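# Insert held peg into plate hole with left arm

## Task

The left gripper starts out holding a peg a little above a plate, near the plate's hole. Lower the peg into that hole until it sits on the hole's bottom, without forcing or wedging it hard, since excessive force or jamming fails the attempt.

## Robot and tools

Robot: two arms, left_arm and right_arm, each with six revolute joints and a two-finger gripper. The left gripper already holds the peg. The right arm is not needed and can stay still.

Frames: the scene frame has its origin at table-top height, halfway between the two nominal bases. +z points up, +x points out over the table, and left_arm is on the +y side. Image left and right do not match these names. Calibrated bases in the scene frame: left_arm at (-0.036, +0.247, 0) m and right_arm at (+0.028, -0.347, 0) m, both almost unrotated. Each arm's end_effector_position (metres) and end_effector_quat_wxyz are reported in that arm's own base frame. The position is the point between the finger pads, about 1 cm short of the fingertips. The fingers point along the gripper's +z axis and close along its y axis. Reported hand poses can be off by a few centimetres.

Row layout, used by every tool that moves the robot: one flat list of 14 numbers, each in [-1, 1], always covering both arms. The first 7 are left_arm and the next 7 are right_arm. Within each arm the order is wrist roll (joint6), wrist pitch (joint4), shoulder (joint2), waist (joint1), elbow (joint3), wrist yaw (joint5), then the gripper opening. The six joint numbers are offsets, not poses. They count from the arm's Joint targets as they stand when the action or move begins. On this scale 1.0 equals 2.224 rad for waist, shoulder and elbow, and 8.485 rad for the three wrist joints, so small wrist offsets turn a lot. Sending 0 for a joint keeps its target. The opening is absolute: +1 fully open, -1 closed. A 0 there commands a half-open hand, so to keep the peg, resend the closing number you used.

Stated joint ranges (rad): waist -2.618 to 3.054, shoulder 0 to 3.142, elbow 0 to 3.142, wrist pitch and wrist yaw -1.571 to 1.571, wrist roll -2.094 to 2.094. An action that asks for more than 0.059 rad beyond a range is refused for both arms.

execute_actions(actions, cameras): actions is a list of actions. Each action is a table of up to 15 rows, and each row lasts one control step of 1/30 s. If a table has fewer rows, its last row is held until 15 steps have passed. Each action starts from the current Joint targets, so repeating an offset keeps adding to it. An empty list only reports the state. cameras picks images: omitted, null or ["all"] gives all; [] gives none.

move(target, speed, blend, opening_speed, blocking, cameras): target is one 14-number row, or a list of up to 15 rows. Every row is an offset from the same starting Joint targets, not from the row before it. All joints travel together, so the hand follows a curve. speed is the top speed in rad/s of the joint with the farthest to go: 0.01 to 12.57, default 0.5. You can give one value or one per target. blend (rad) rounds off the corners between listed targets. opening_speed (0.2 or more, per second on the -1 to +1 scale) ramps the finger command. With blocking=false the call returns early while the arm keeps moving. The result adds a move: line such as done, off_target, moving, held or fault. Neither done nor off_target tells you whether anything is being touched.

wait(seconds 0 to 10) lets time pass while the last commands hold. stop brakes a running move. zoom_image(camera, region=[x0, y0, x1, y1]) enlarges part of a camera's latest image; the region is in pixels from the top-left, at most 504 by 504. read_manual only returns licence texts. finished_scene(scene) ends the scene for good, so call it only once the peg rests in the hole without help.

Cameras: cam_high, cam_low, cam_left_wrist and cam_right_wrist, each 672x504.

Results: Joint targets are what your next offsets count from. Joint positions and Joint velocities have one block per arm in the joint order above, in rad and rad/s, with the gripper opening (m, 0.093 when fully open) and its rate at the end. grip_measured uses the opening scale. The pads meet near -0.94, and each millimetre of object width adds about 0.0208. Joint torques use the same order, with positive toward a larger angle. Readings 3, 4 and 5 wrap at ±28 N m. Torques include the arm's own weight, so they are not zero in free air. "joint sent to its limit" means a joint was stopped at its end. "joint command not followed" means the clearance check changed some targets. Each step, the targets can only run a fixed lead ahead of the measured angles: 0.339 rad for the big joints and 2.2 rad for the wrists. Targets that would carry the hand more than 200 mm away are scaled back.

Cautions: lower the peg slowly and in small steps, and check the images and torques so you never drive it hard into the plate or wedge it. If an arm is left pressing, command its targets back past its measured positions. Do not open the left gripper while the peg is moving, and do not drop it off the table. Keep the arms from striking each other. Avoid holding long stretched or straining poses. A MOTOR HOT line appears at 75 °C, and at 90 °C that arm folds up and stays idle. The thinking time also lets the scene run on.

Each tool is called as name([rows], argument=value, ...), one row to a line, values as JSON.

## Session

execute_actions(actions=[])

zoom_image(camera="cam_low", region=[210, 180, 310, 280])

zoom_image(camera="cam_left_wrist", region=[250, 90, 430, 225])

Scene clock: 0.00 s.
left_arm: end_effector_position=(+0.2800, -0.1607, +0.1327) grip_measured=-0.296 end_effector_quat_wxyz=(+0.019, +0.861, +0.508, +0.003) | right_arm: end_effector_position=(+0.3754, +0.0000, +0.4021) grip_measured=+1.000 end_effector_quat_wxyz=(+0.707, +0.000, +0.707, +0.000)
Joint names: [wrist roll, wrist pitch, shoulder, waist, elbow, wrist yaw]
Joint positions: left_arm=[1.56 -1.298 1.73 -0.515 1.493 0.013 0.031] | right_arm=[0 0 1.047 0 1.047 0 0.093]
Joint velocities: left_arm=[0.007 -0.051 0.007 -0.032 -0.012 0.051 0.009] | right_arm=[within noise]
Joint torques (N m): no reading
Motor temperatures (°C): left_arm=[29 30 37 27 37 30 31] | right_arm=[28 37 32 28 43 32 31]
Heat: left arm: 37 °C; right arm: 43 °C.
Joint targets: left_arm=[1.560 -1.296 1.710 -0.515 1.509 0.015] | right_arm=[0.000 0.008 1.043 0.000 1.060 0.000]
Tool commands: left_gripper/opening=-0.921165 right_gripper/opening=+1.0

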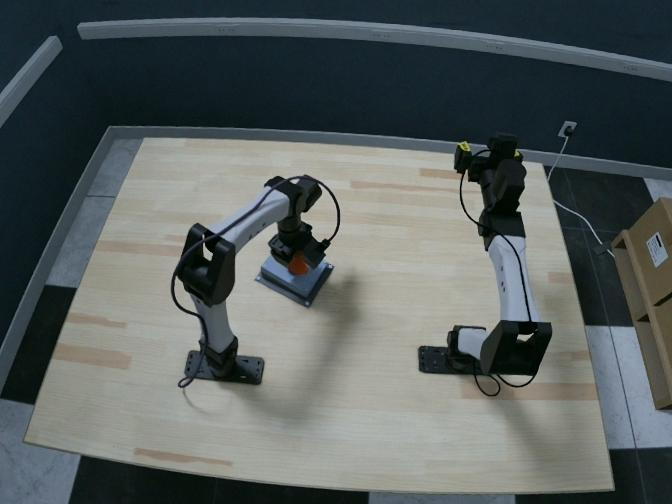

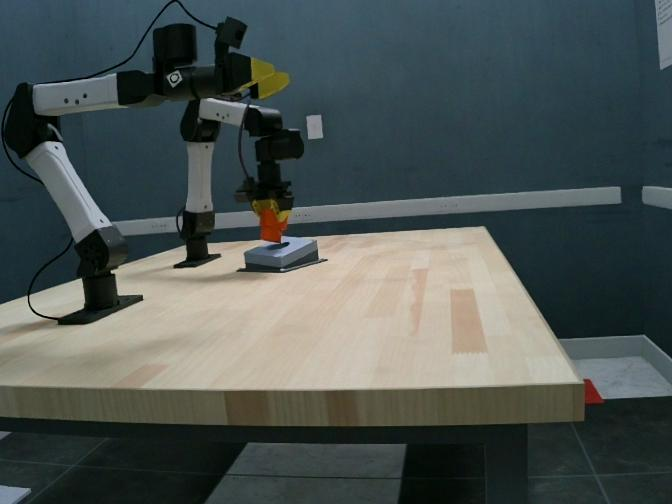

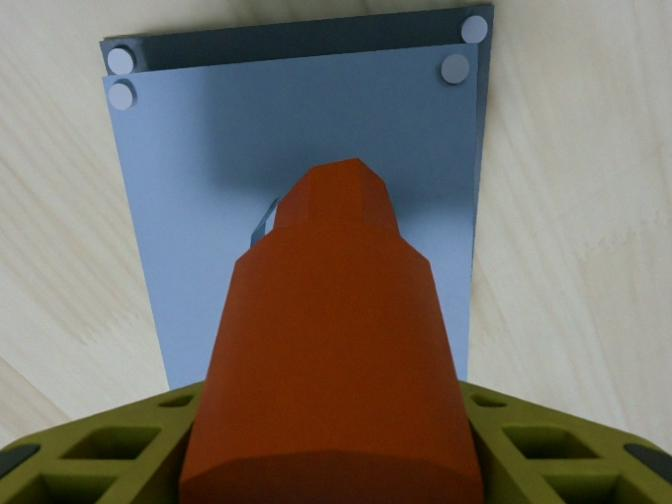

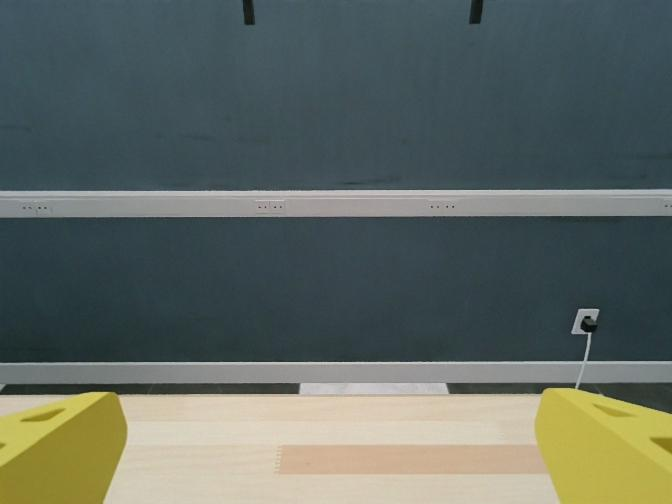

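Scaled by 5.040 (camera's finer frame: 960x720).

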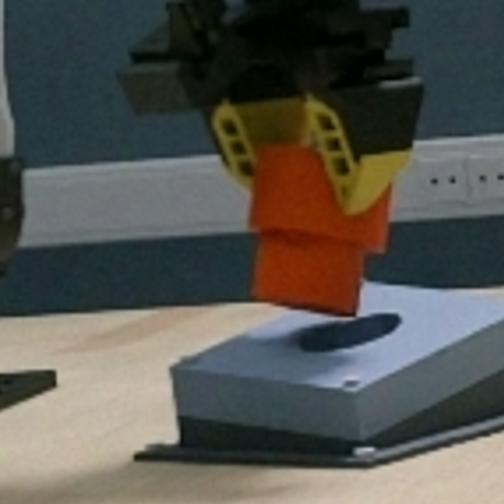

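Scaled by 2.800 (camera's finer frame: 960x720).

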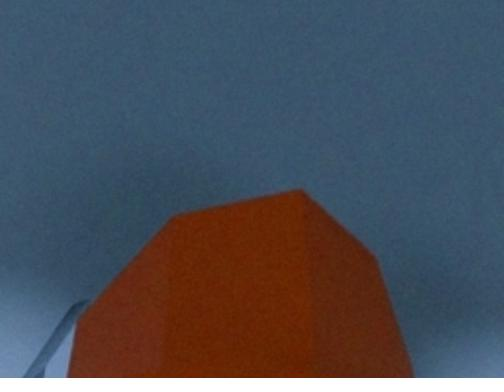

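zoom_image(camera="cam_low", region=[230, 220, 340, 285])

zoom_image(camera="cam_high", region=[245, 230, 345, 320])

zoom_image(camera="cam_left_wrist", region=[80, 0, 510, 400])

Scaled by 4.582 (camera's finer frame: 960x720).

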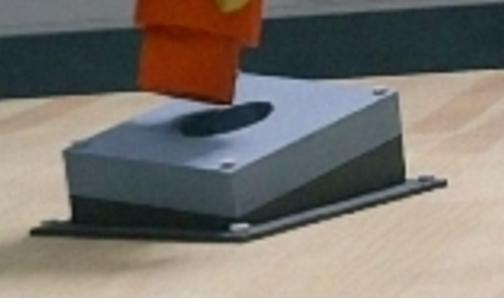

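Scaled by 5.040 (camera's finer frame: 960x720).

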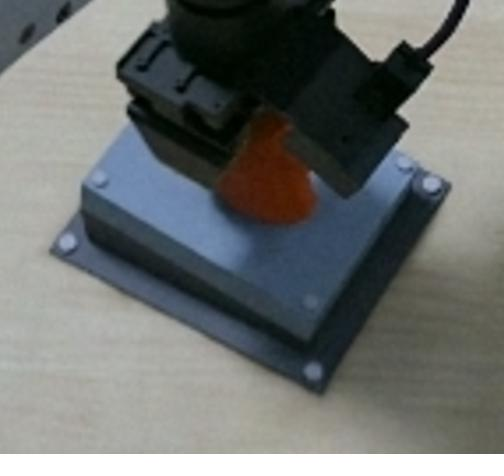

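Scaled by 1.172 (camera's finer frame: 960x720).

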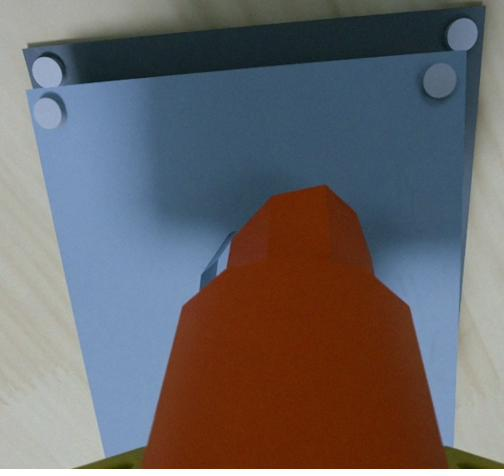

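zoom_image(camera="cam_left_wrist", region=[170, 250, 270, 490])

zoom_image(camera="cam_left_wrist", region=[395, 250, 495, 490])

zoom_image(camera="cam_left_wrist", region=[240, 150, 420, 285])

Scaled by 2.100 (camera's finer frame: 960x720).

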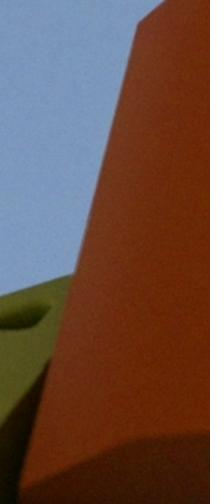

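Scaled by 2.100 (camera's finer frame: 960x720).

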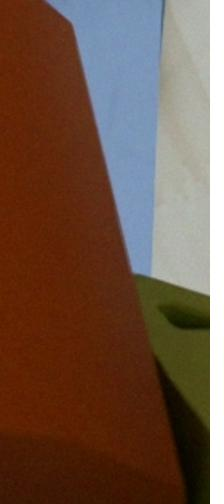

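Scaled by 2.800 (camera's finer frame: 960x720).

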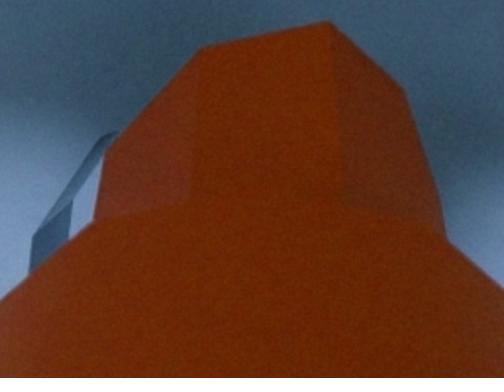

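move([
  [0, -0.0191, 0.0169, 0, 0.0760, 0, -0.921165, 0,0,0,0,0,0,1.0],
  [-0.02687, -0.02675, 0.0691, -0.0935, 0.0836, -0.04915, -0.921165, 0,0,0,0,0,0,1.0],
], speed=0.35, cameras=["cam_left_wrist", "cam_low"])

zoom_image(camera="cam_low", region=[230, 195, 340, 285])

zoom_image(camera="cam_left_wrist", region=[220, 70, 440, 260])

Scene clock: 59.83 s.
left_arm: end_effector_position=(+0.2797, -0.1635, +0.1497) grip_measured=-0.220 end_effector_quat_wxyz=(-0.114, +0.847, +0.495, +0.159) | right_arm: end_effector_position=(+0.3754, +0.0000, +0.4021) grip_measured=+1.000 end_effector_quat_wxyz=(+0.707, +0.000, +0.707, +0.000)
Joint positions: left_arm=[1.339 -1.5 1.856 -0.721 1.663 -0.375 0.035] | right_arm=[0 0 1.047 0 1.047 0 0.093]
Joint torques (N m): left_arm=[0.1 -0.15 -7.49 -0.69 8.38 -0.44] | right_arm=[0 2.31 -3.34 -0.13 9.68 0.02]
Motor temperatures (°C): left_arm=[29 30 51 27 42 30 33] | right_arm=[28 48 33 28 50 32 31]
Heat: left arm: 51 °C; right arm: 50 °C.
Joint targets: left_arm=[1.332 -1.523 1.864 -0.722 1.695 -0.402] | right_arm=[0.000 0.008 1.043 0.000 1.060 0.000]
move: done
cam_left_wrist: T_world_to_cam=[[-0.876479, 0.479366, 0.0446461, 0.316823], [0.346868, 0.564455, 0.749048, -0.0807344], [0.333868, 0.672011, -0.66101, 0.202051], [0, 0, 0, 1]] pos_world=[0.238234, -0.242084, 0.179887]
Images, in order (width x height): cam_low 672x504, cam_left_wrist 672x504.

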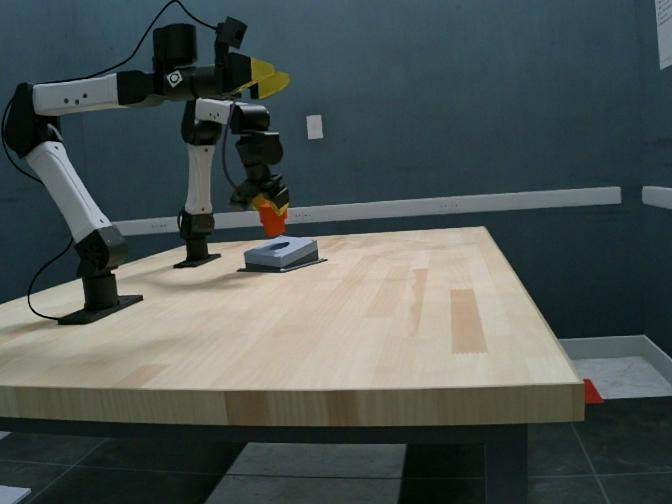

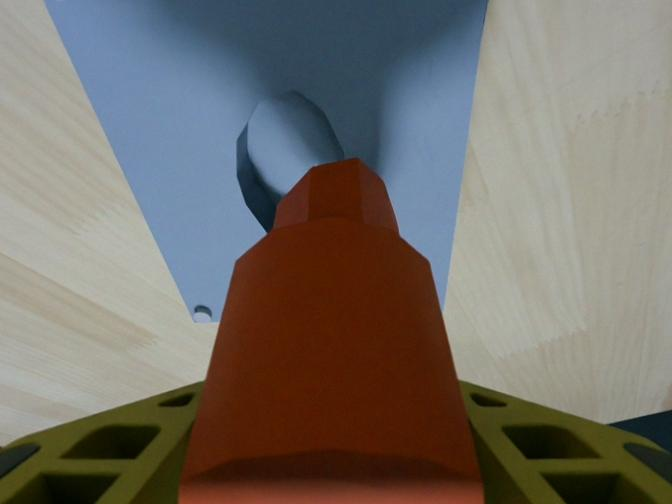

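Scaled by 4.582 (camera's finer frame: 960x720).

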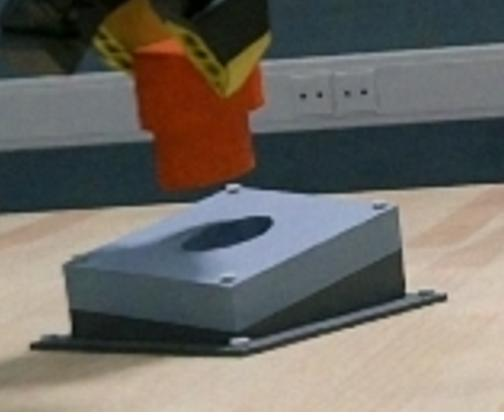

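Scaled by 2.291 (camera's finer frame: 960x720).

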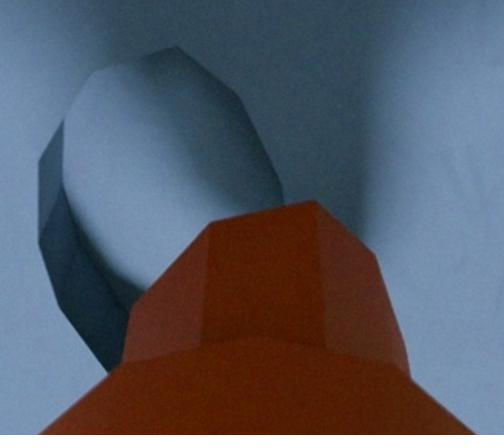

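zoom_image(camera="cam_left_wrist", region=[230, 80, 350, 180])

zoom_image(camera="cam_left_wrist", region=[260, 150, 410, 250])

zoom_image(camera="cam_low", region=[240, 198, 300, 258])

Scaled by 4.200 (camera's finer frame: 960x720).

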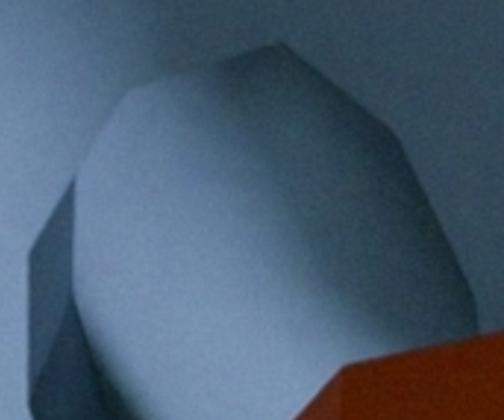

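Scaled by 3.360 (camera's finer frame: 960x720).

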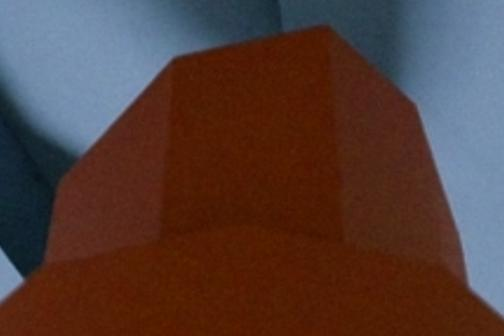

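Scaled by 8.400 (camera's finer frame: 960x720).

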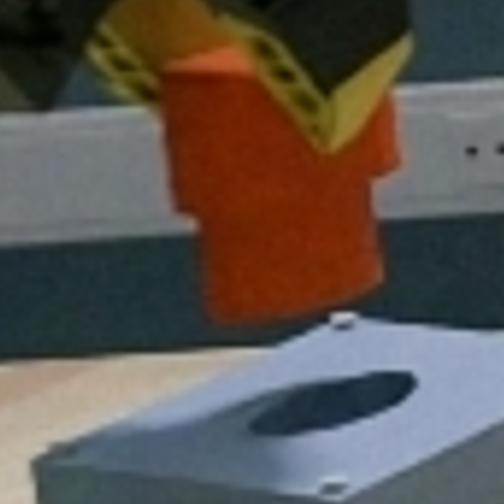

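zoom_image(camera="cam_left_wrist", region=[230, 80, 300, 150])

zoom_image(camera="cam_left_wrist", region=[290, 80, 360, 170])

zoom_image(camera="cam_left_wrist", region=[170, 270, 270, 340])

zoom_image(camera="cam_left_wrist", region=[400, 260, 480, 340])

Scaled by 7.200 (camera's finer frame: 960x720).

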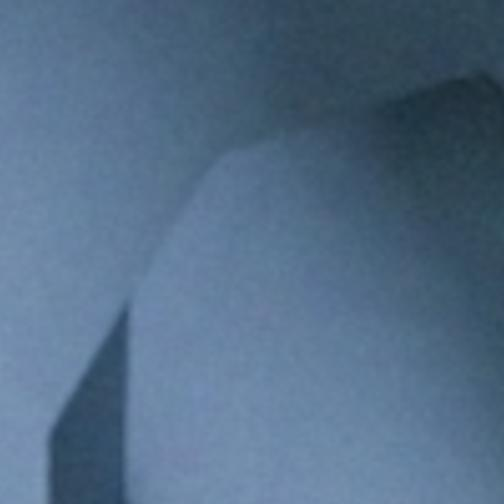

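Scaled by 5.600 (camera's finer frame: 960x720).

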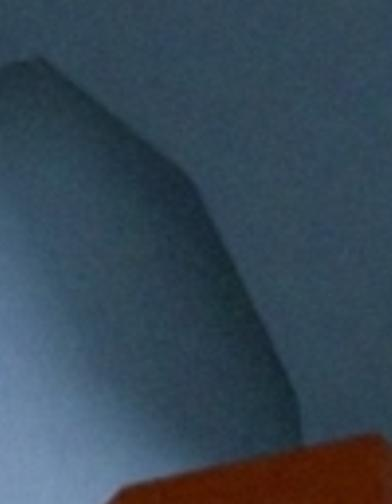

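Scaled by 5.040 (camera's finer frame: 960x720).

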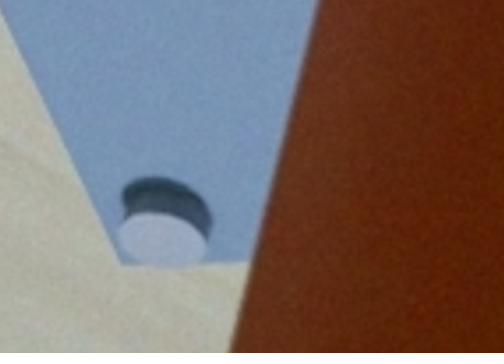

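Scaled by 6.300 (camera's finer frame: 960x720).

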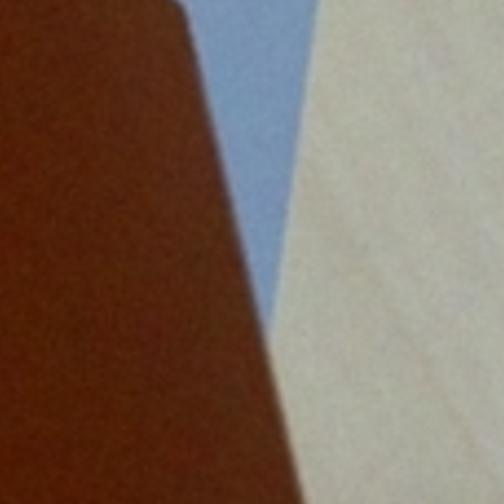

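move(target=[-0.0116, -0.00306, 0.0578, -0.00405, 0.0378, -0.0013, -0.921165, 0,0,0,0,0,0,1.0], speed=0.15, cameras=["cam_left_wrist", "cam_low"])

zoom_image(camera="cam_left_wrist", region=[260, 120, 410, 240])

zoom_image(camera="cam_low", region=[235, 200, 305, 270])

Scene clock: 132.53 s.
left_arm: end_effector_position=(+0.2926, -0.1752, +0.1300) grip_measured=-0.220 end_effector_quat_wxyz=(-0.138, +0.824, +0.526, +0.161) | right_arm: end_effector_position=(+0.3754, +0.0000, +0.4021) grip_measured=+1.000 end_effector_quat_wxyz=(+0.707, +0.000, +0.707, +0.000)
Joint positions: left_arm=[1.241 -1.522 1.984 -0.727 1.747 -0.386 0.035] | right_arm=[0 0 1.047 0 1.047 0 0.093]
Joint torques (N m): left_arm=[0.06 -0.41 -8.32 -0.83 8.42 -0.42] | right_arm=[0.02 2.26 -3.28 -0.25 9.72 -0.02]
Motor temperatures (°C): left_arm=[29 30 48 27 49 30 34] | right_arm=[28 53 33 28 53 32 31]
Heat: left arm: 49 °C; right arm: 53 °C.
Joint targets: left_arm=[1.234 -1.549 1.993 -0.731 1.779 -0.413] | right_arm=[0.000 0.008 1.043 0.000 1.060 0.000]
move: done
cam_left_wrist: T_world_to_cam=[[-0.912413, 0.403697, 0.0673169, 0.328874], [0.305281, 0.561762, 0.768912, -0.0546779], [0.272591, 0.722116, -0.6358, 0.215994], [0, 0, 0, 1]] pos_world=[0.257883, -0.258022, 0.157233]
Images, in order (width x height): cam_low 672x504, cam_left_wrist 672x504.

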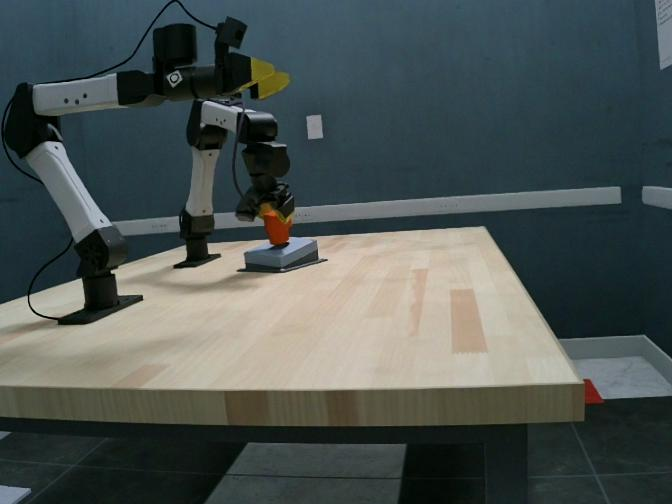

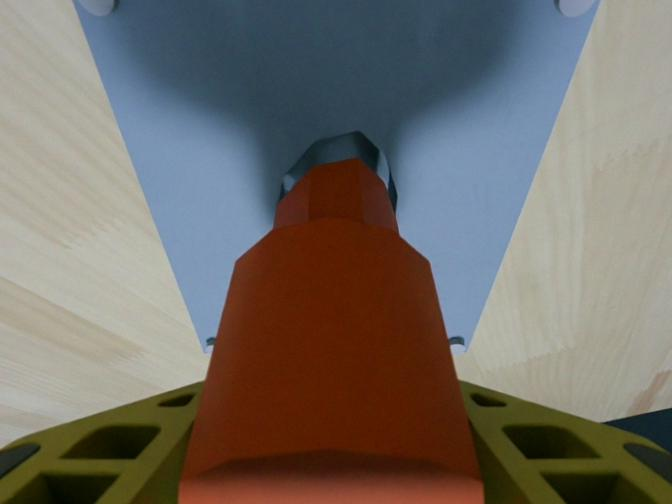

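Scaled by 3.360 (camera's finer frame: 960x720).

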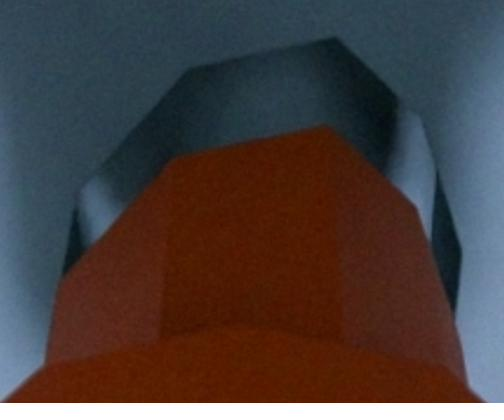

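Scaled by 7.200 (camera's finer frame: 960x720).

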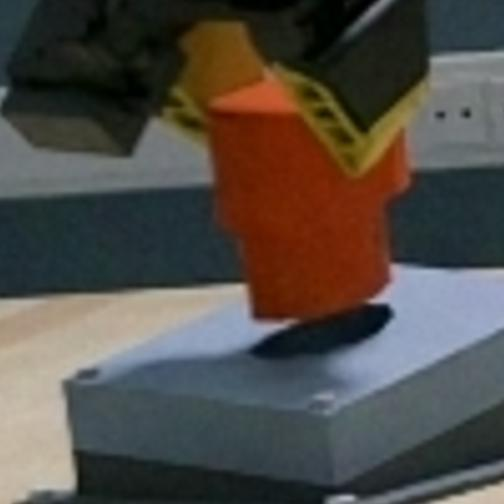

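move(target=[0, 0.00872, 0, 0, -0.0279, 0, -0.921165, 0,0,0,0,0,0,1.0], speed=0.08, cameras=["cam_left_wrist", "cam_low"])

zoom_image(camera="cam_left_wrist", region=[260, 135, 410, 255])

zoom_image(camera="cam_low", region=[235, 200, 305, 270])

Scene clock: 155.87 s.
left_arm: end_effector_position=(+0.2946, -0.1768, +0.1223) grip_measured=-0.220 end_effector_quat_wxyz=(-0.133, +0.823, +0.528, +0.163) | right_arm: end_effector_position=(+0.3754, +0.0000, +0.4021) grip_measured=+1.000 end_effector_quat_wxyz=(+0.707, +0.000, +0.707, +0.000)
Joint positions: left_arm=[1.24 -1.482 1.984 -0.727 1.718 -0.387 0.035] | right_arm=[0 0 1.047 0 1.047 0 0.093]
Joint torques (N m): left_arm=[0.02 0.09 -8.28 -1.06 5.53 -0.32] | right_arm=[0.02 2.35 -3.17 -0.09 10.03 -0.06]
Heat: left arm: 51 °C; right arm: 54 °C.
Joint targets: left_arm=[1.233 -1.475 1.993 -0.731 1.717 -0.413] | right_arm=[0.000 0.008 1.043 0.000 1.060 0.000]
move: done
cam_left_wrist: T_world_to_cam=[[-0.913398, 0.403218, 0.0558425, 0.333445], [0.297577, 0.567799, 0.767497, -0.0449412], [0.277762, 0.717648, -0.638615, 0.209811], [0, 0, 0, 1]] pos_world=[0.259664, -0.259504, 0.14986]
Images, in order (width x height): cam_low 672x504, cam_left_wrist 672x504.

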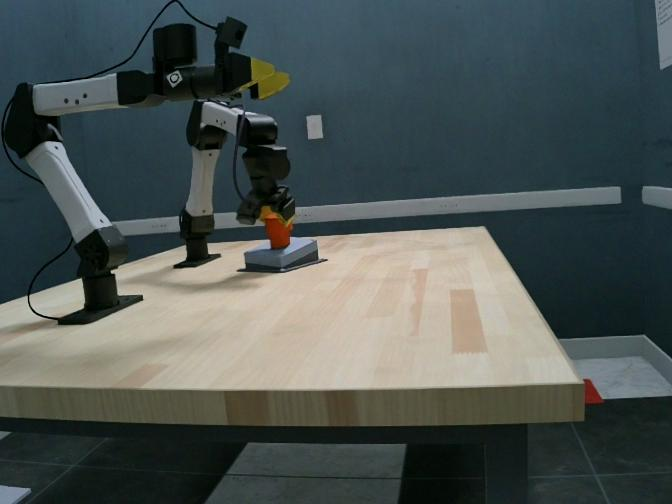

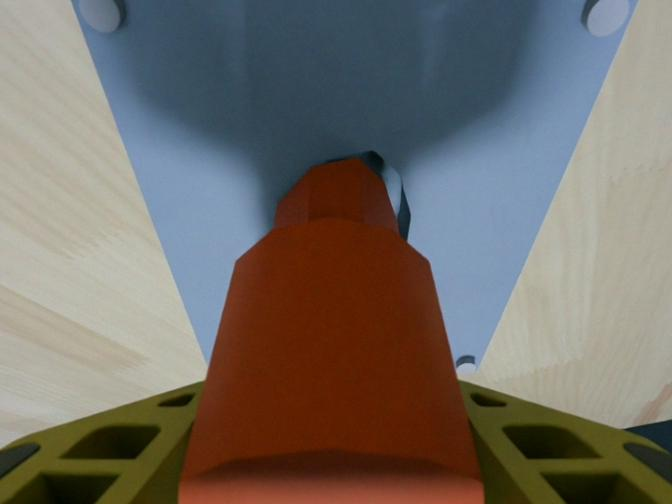

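Scaled by 3.360 (camera's finer frame: 960x720).

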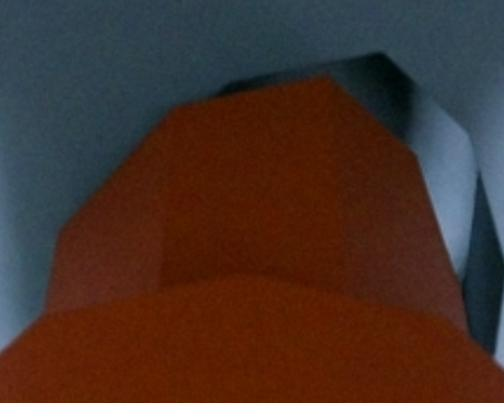

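Scaled by 7.200 (camera's finer frame: 960x720).

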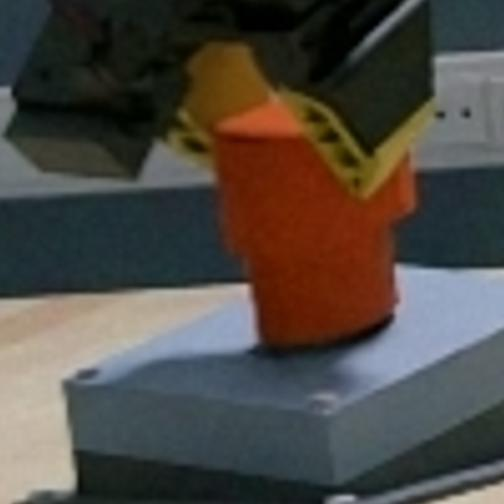

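move(target=[0, -0.0047, 0, 0, 0, 0, -0.921165, 0,0,0,0,0,0,1.0], speed=0.08, cameras=["cam_left_wrist"])

zoom_image(camera="cam_left_wrist", region=[265, 145, 345, 225])

zoom_image(camera="cam_left_wrist", region=[335, 145, 415, 225])

Scene clock: 160.83 s.
left_arm: end_effector_position=(+0.2935, -0.1759, +0.1225) grip_measured=-0.220 end_effector_quat_wxyz=(-0.136, +0.823, +0.527, +0.162) | right_arm: end_effector_position=(+0.3754, +0.0000, +0.4021) grip_measured=+1.000 end_effector_quat_wxyz=(+0.707, +0.000, +0.707, +0.000)
Joint positions: left_arm=[1.24 -1.488 1.984 -0.727 1.718 -0.387 0.035] | right_arm=[0 0 1.047 0 1.047 0 0.093]
Joint torques (N m): left_arm=[0.05 -0.34 -8.17 -0.87 5.23 -0.48] | right_arm=[-0.02 2.31 -3.08 0.05 9.74 -0.02]
Heat: left arm: 51 °C; right arm: 54 °C.
Joint targets: left_arm=[1.234 -1.515 1.993 -0.731 1.717 -0.413] | right_arm=[0.000 0.008 1.043 0.000 1.060 0.000]
move: done
cam_left_wrist: T_world_to_cam=[[-0.913124, 0.402996, 0.0616302, 0.331314], [0.301079, 0.564681, 0.768431, -0.0470437], [0.274874, 0.720229, -0.636957, 0.210711], [0, 0, 0, 1]] pos_world=[0.258775, -0.258714, 0.149945]

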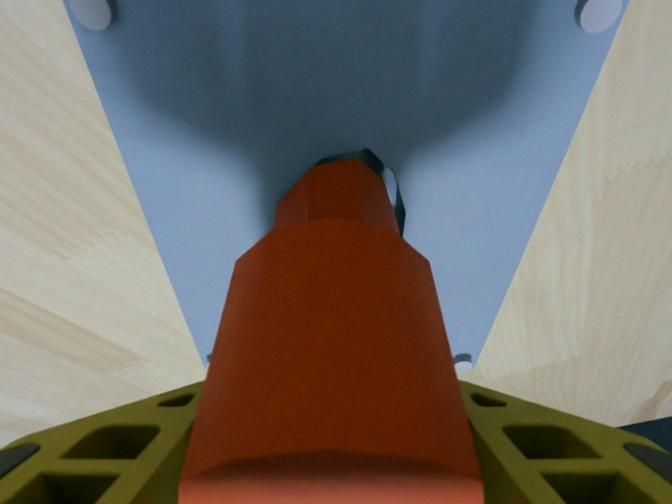

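Scaled by 6.300 (camera's finer frame: 960x720).

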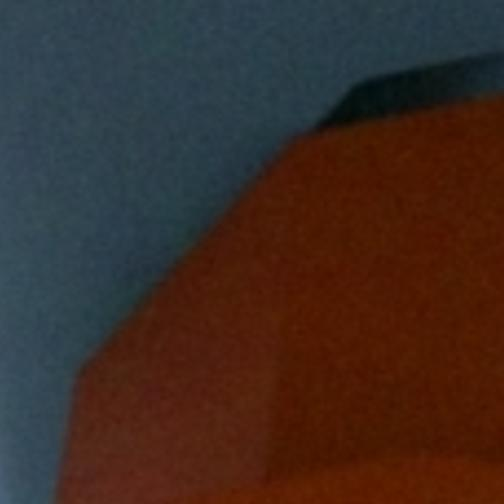

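Scaled by 6.300 (camera's finer frame: 960x720).

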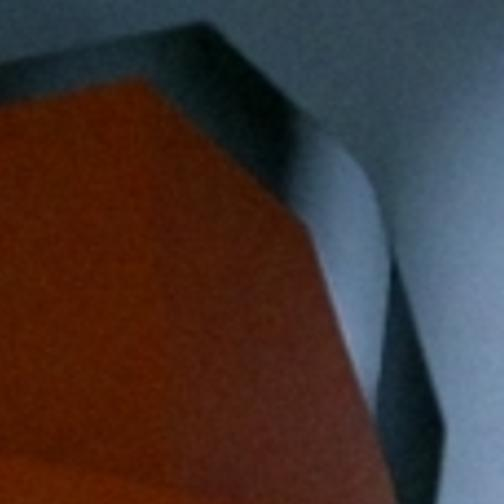

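move(target=[0, 0, -0.0162, -0.0027, 0, 0, -0.921165, 0,0,0,0,0,0,1.0], speed=0.08, cameras=["cam_left_wrist"])

zoom_image(camera="cam_left_wrist", region=[265, 135, 345, 215])

zoom_image(camera="cam_left_wrist", region=[335, 135, 415, 215])

Scene clock: 171.10 s.
left_arm: end_effector_position=(+0.2923, -0.1775, +0.1226) grip_measured=-0.220 end_effector_quat_wxyz=(-0.136, +0.825, +0.524, +0.163) | right_arm: end_effector_position=(+0.3754, +0.0000, +0.4021) grip_measured=+1.000 end_effector_quat_wxyz=(+0.707, +0.000, +0.707, +0.000)
Joint positions: left_arm=[1.24 -1.489 1.984 -0.733 1.718 -0.387 0.035] | right_arm=[0 0 1.047 0 1.047 0 0.093]
Joint torques (N m): left_arm=[0.06 -0.35 -11.1 -1.03 5.52 -0.42] | right_arm=[-0.01 2.24 -3.03 0.12 9.78 -0.01]
Heat: left arm: 52 °C; right arm: 54 °C.
Joint targets: left_arm=[1.234 -1.515 1.956 -0.737 1.717 -0.413] | right_arm=[0.000 0.008 1.043 0.000 1.060 0.000]
move: done
cam_left_wrist: T_world_to_cam=[[-0.910571, 0.408578, 0.0626518, 0.330906], [0.305065, 0.561985, 0.768835, -0.0475732], [0.27892, 0.719192, -0.63637, 0.210721], [0, 0, 0, 1]] pos_world=[0.257052, -0.260014, 0.149941]

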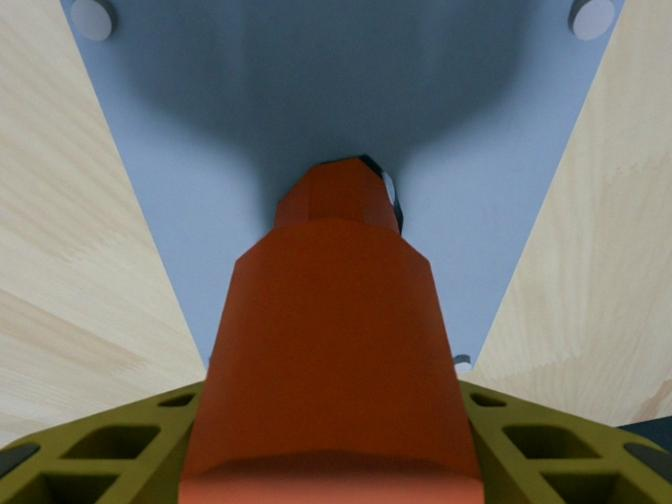

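Scaled by 6.300 (camera's finer frame: 960x720).

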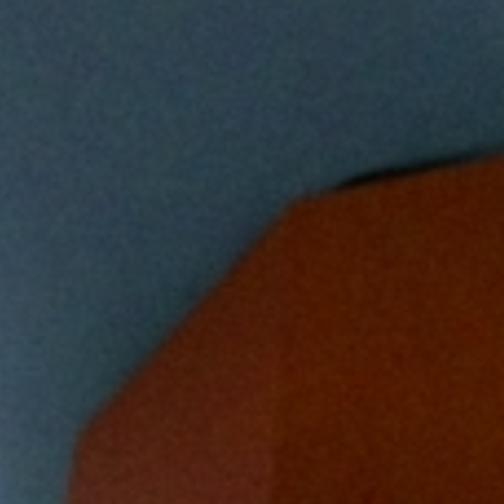

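Scaled by 6.300 (camera's finer frame: 960x720).

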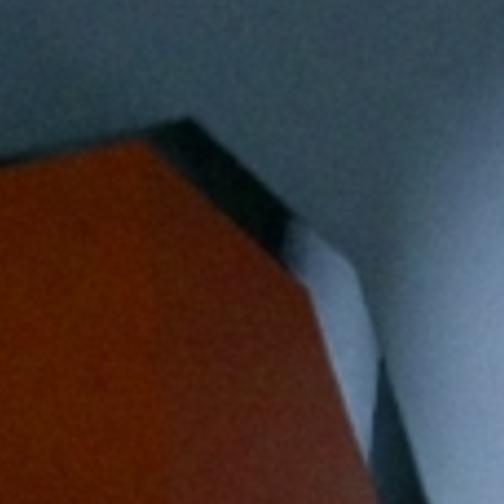

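move(target=[0, 0, -0.0045, 0, 0, 0, -0.921165, 0,0,0,0,0,0,1.0], speed=0.05, cameras=[])

Scene clock: 177.10 s.
left_arm: end_effector_position=(+0.2923, -0.1775, +0.1226) grip_measured=-0.220 end_effector_quat_wxyz=(-0.136, +0.825, +0.524, +0.163) | right_arm: end_effector_position=(+0.3754, +0.0000, +0.4021) grip_measured=+1.000 end_effector_quat_wxyz=(+0.707, +0.000, +0.707, +0.000)
Joint positions: left_arm=[1.24 -1.489 1.984 -0.733 1.718 -0.387 0.035] | right_arm=[0 0 1.047 0 1.047 0 0.093]
Joint torques (N m): left_arm=[0.09 -0.34 -11.79 -1.17 5.41 -0.41] | right_arm=[-0.03 2.32 -3.02 0.03 9.89 -0.03]
Motor temperatures (°C): left_arm=[29 30 53 27 46 31 34] | right_arm=[28 55 33 28 54 32 31]
Heat: left arm: 53 °C; right arm: 55 °C.
Joint targets: left_arm=[1.234 -1.515 1.946 -0.737 1.717 -0.413] | right_arm=[0.000 0.008 1.043 0.000 1.060 0.000]
move: off_target (left_arm); left_arm: the shoulder is farthest, 0.038 rad from its target

move([
  [0, 0, -0.0139, 0, 0, 0, -0.921165, 0,0,0,0,0,0,1.0],
  [0, 0, 0.01776, 0, -0.0047, 0, -0.921165, 0,0,0,0,0,0,1.0],
], speed=0.06, cameras=["cam_left_wrist"])

zoom_image(camera="cam_left_wrist", region=[265, 135, 345, 215])

zoom_image(camera="cam_left_wrist", region=[335, 135, 415, 215])

Scene clock: 187.87 s.
left_arm: end_effector_position=(+0.2903, -0.1757, +0.1239) grip_measured=-0.220 end_effector_quat_wxyz=(-0.136, +0.825, +0.524, +0.163) | right_arm: end_effector_position=(+0.3754, +0.0000, +0.4021) grip_measured=+1.000 end_effector_quat_wxyz=(+0.707, +0.000, +0.707, +0.000)
Joint positions: left_arm=[1.24 -1.49 1.974 -0.733 1.708 -0.387 0.035] | right_arm=[0 0 1.047 0 1.047 0 0.093]
Joint torques (N m): left_arm=[0.01 -0.31 -7.86 -0.96 5.27 -0.46] | right_arm=[-0.02 2.33 -3.22 -0.16 9.73 0.01]
Motor temperatures (°C): left_arm=[29 30 57 27 46 31 34] | right_arm=[28 55 33 28 54 32 31]
Heat: left arm: 57 °C; right arm: 55 °C.
Joint targets: left_arm=[1.234 -1.515 1.986 -0.737 1.707 -0.413] | right_arm=[0.000 0.008 1.043 0.000 1.060 0.000]
move: done
cam_left_wrist: T_world_to_cam=[[-0.910553, 0.408563, 0.0630003, 0.328248], [0.305286, 0.561824, 0.768866, -0.0490198], [0.278735, 0.719327, -0.636299, 0.210955], [0, 0, 0, 1]] pos_world=[0.255052, -0.258315, 0.15124]

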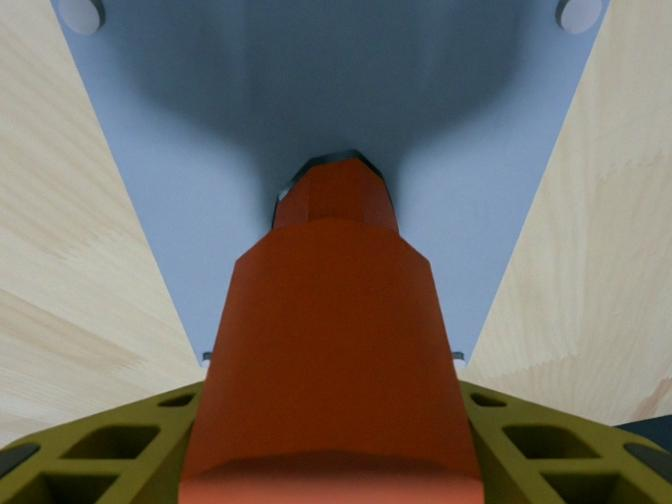

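Scaled by 6.300 (camera's finer frame: 960x720).

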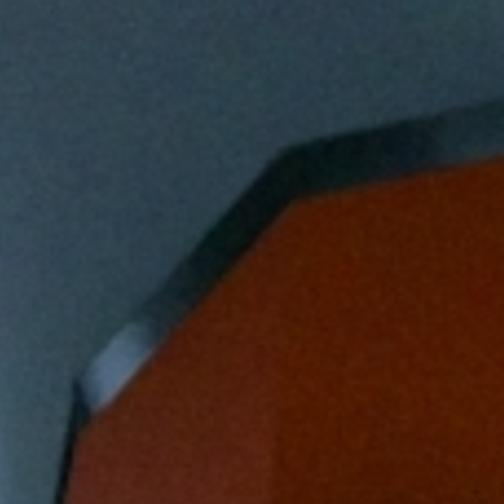

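Scaled by 6.300 (camera's finer frame: 960x720).

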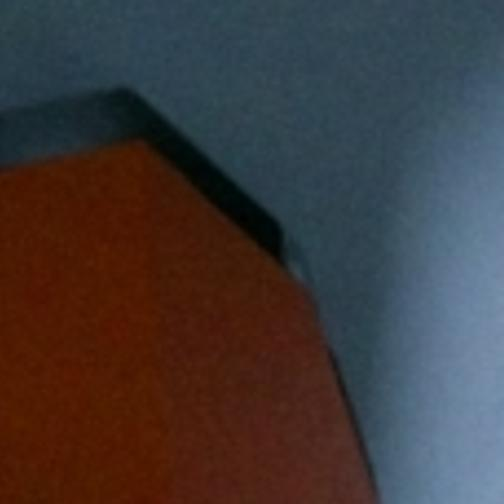

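move(target=[0, 0.00542, 0.0018, 0.0056, -0.0054, 0, -0.921165, 0,0,0,0,0,0,1.0], speed=0.06, cameras=["cam_left_wrist", "cam_low"])

zoom_image(camera="cam_left_wrist", region=[265, 135, 345, 215])

zoom_image(camera="cam_left_wrist", region=[335, 135, 415, 215])

zoom_image(camera="cam_low", region=[250, 210, 300, 260])

Scene clock: 196.87 s.
left_arm: end_effector_position=(+0.2916, -0.1755, +0.1191) grip_measured=-0.220 end_effector_quat_wxyz=(-0.137, +0.824, +0.525, +0.162) | right_arm: end_effector_position=(+0.3754, +0.0000, +0.4021) grip_measured=+1.000 end_effector_quat_wxyz=(+0.707, +0.000, +0.707, +0.000)
Joint positions: left_arm=[1.24 -1.476 1.98 -0.73 1.698 -0.387 0.035] | right_arm=[0 0 1.047 0 1.047 0 0.093]
Joint torques (N m): left_arm=[0.05 0.06 -8.09 0.08 5.04 -0.42] | right_arm=[0 2.32 -3.22 0.09 9.8 -0.01]
Motor temperatures (°C): left_arm=[29 30 55 27 45 31 34] | right_arm=[28 55 33 28 55 32 31]
Heat: left arm: 55 °C; right arm: 55 °C.
Joint targets: left_arm=[1.234 -1.469 1.990 -0.725 1.695 -0.413] | right_arm=[0.000 0.008 1.043 0.000 1.060 0.000]
move: done
cam_left_wrist: T_world_to_cam=[[-0.911706, 0.405694, 0.0648334, 0.329179], [0.304674, 0.561768, 0.769149, -0.0457409], [0.275618, 0.720991, -0.635772, 0.208558], [0, 0, 0, 1]] pos_world=[0.256568, -0.258219, 0.146435]
Images, in order (width x height): cam_low 672x504, cam_left_wrist 672x504.

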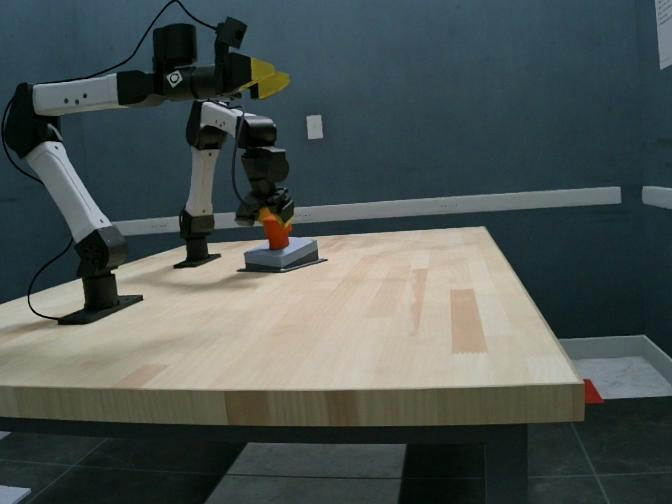

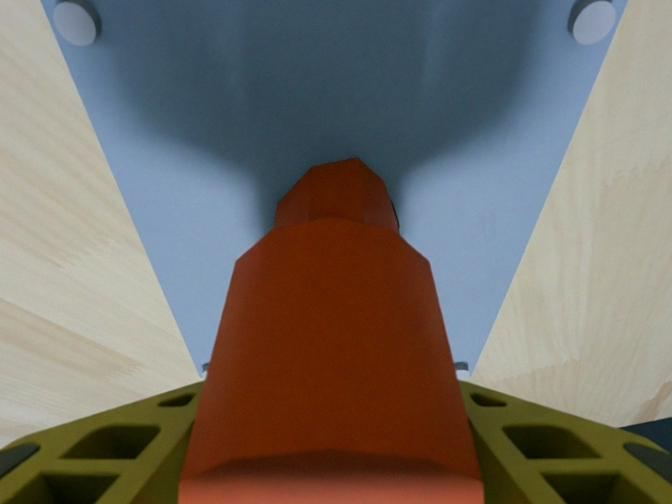

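Scaled by 6.300 (camera's finer frame: 960x720).

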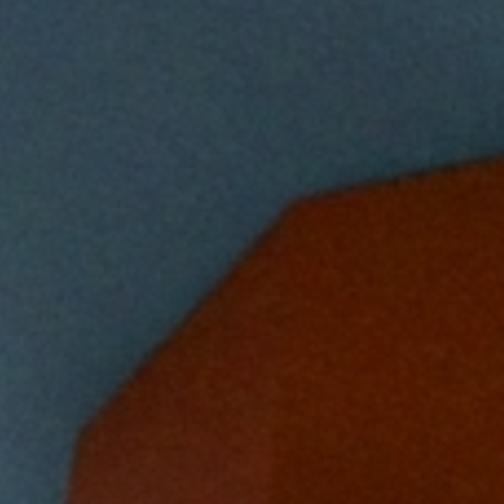

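Scaled by 6.300 (camera's finer frame: 960x720).

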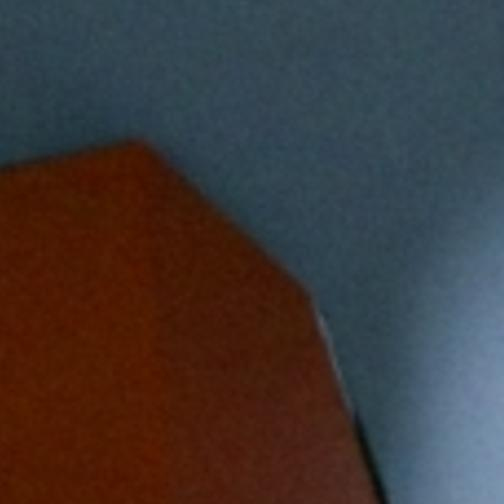

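Scaled by 10.080 (camera's finer frame: 960x720).

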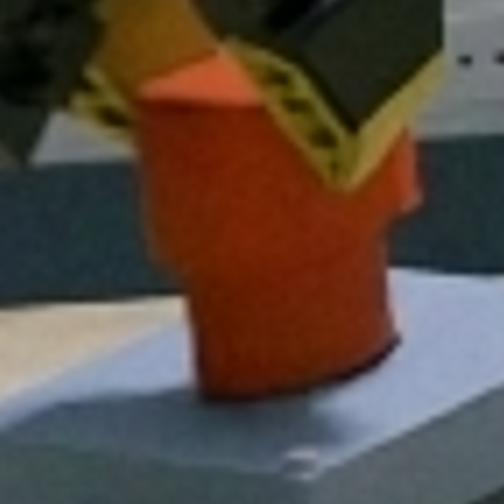

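move([
  [0, 0, 0, 0.0012, 0, 0, -0.921165, 0,0,0,0,0,0,1.0],
  [0, 0.00094, 0, 0.0012, -0.0036, 0, -0.921165, 0,0,0,0,0,0,1.0],
], speed=0.06, cameras=["cam_left_wrist", "cam_low"])

zoom_image(camera="cam_left_wrist", region=[265, 145, 405, 245])

zoom_image(camera="cam_low", region=[250, 210, 300, 260])

Scene clock: 200.97 s.
left_arm: end_effector_position=(+0.2915, -0.1742, +0.1173) grip_measured=-0.220 end_effector_quat_wxyz=(-0.139, +0.823, +0.526, +0.162) | right_arm: end_effector_position=(+0.3754, +0.0000, +0.4021) grip_measured=+1.000 end_effector_quat_wxyz=(+0.707, +0.000, +0.707, +0.000)
Joint positions: left_arm=[1.24 -1.471 1.98 -0.727 1.69 -0.387 0.035] | right_arm=[0 0 1.047 0 1.047 0 0.093]
Joint torques (N m): left_arm=[0.05 0.02 -8.05 -0.28 5.11 -0.39] | right_arm=[-0.02 2.24 -2.92 -0.16 9.63 -0.03]
Motor temperatures (°C): left_arm=[29 30 54 27 45 31 34] | right_arm=[28 56 33 28 55 32 31]
Heat: left arm: 54 °C; right arm: 56 °C.
Joint targets: left_arm=[1.234 -1.461 1.990 -0.722 1.687 -0.413] | right_arm=[0.000 0.008 1.043 0.000 1.060 0.000]
move: done
cam_left_wrist: T_world_to_cam=[[-0.912602, 0.403223, 0.067593, 0.328218], [0.304805, 0.560813, 0.769794, -0.0453046], [0.272492, 0.723118, -0.634703, 0.207556], [0, 0, 0, 1]] pos_world=[0.256784, -0.257025, 0.144427]
Images, in order (width x height): cam_low 672x504, cam_left_wrist 672x504.

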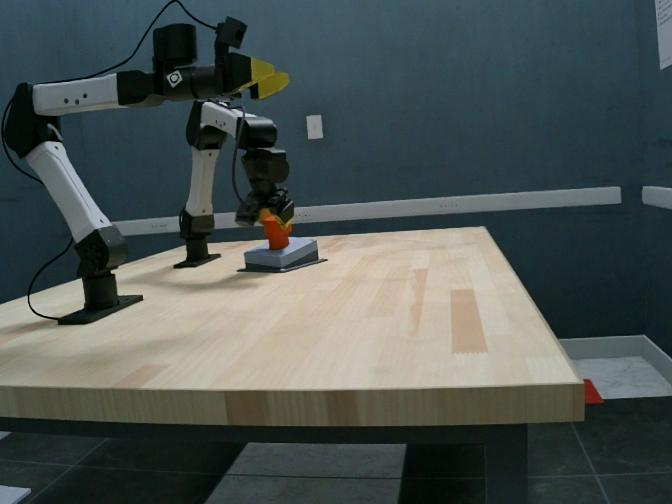

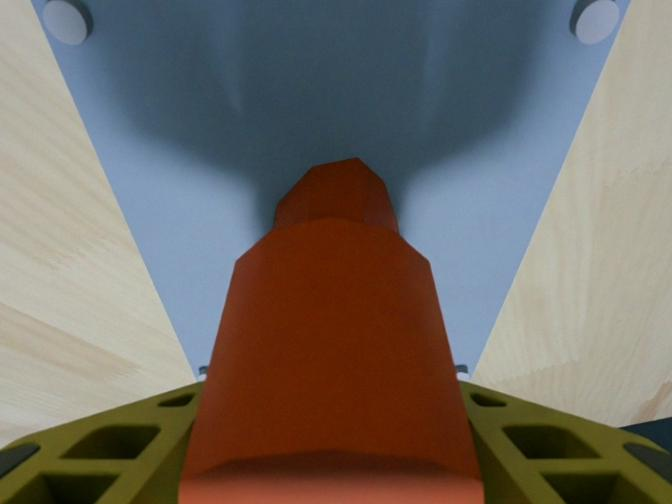

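Scaled by 3.600 (camera's finer frame: 960x720).

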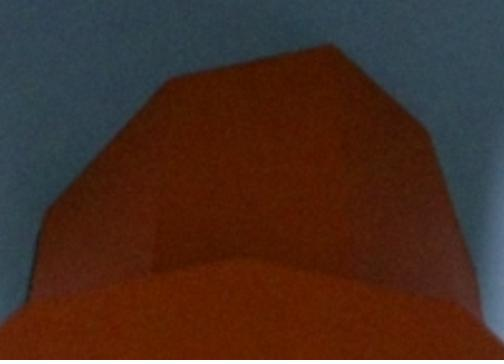

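Scaled by 10.080 (camera's finer frame: 960x720).

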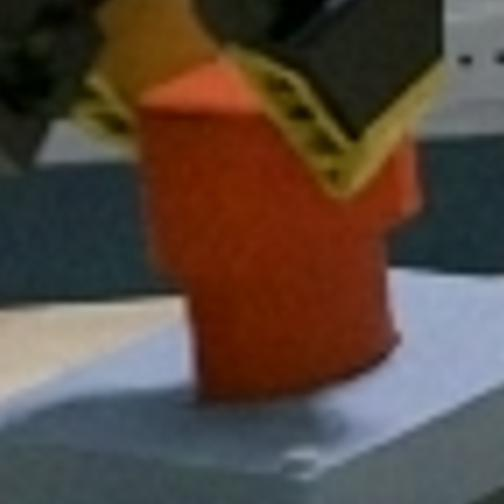

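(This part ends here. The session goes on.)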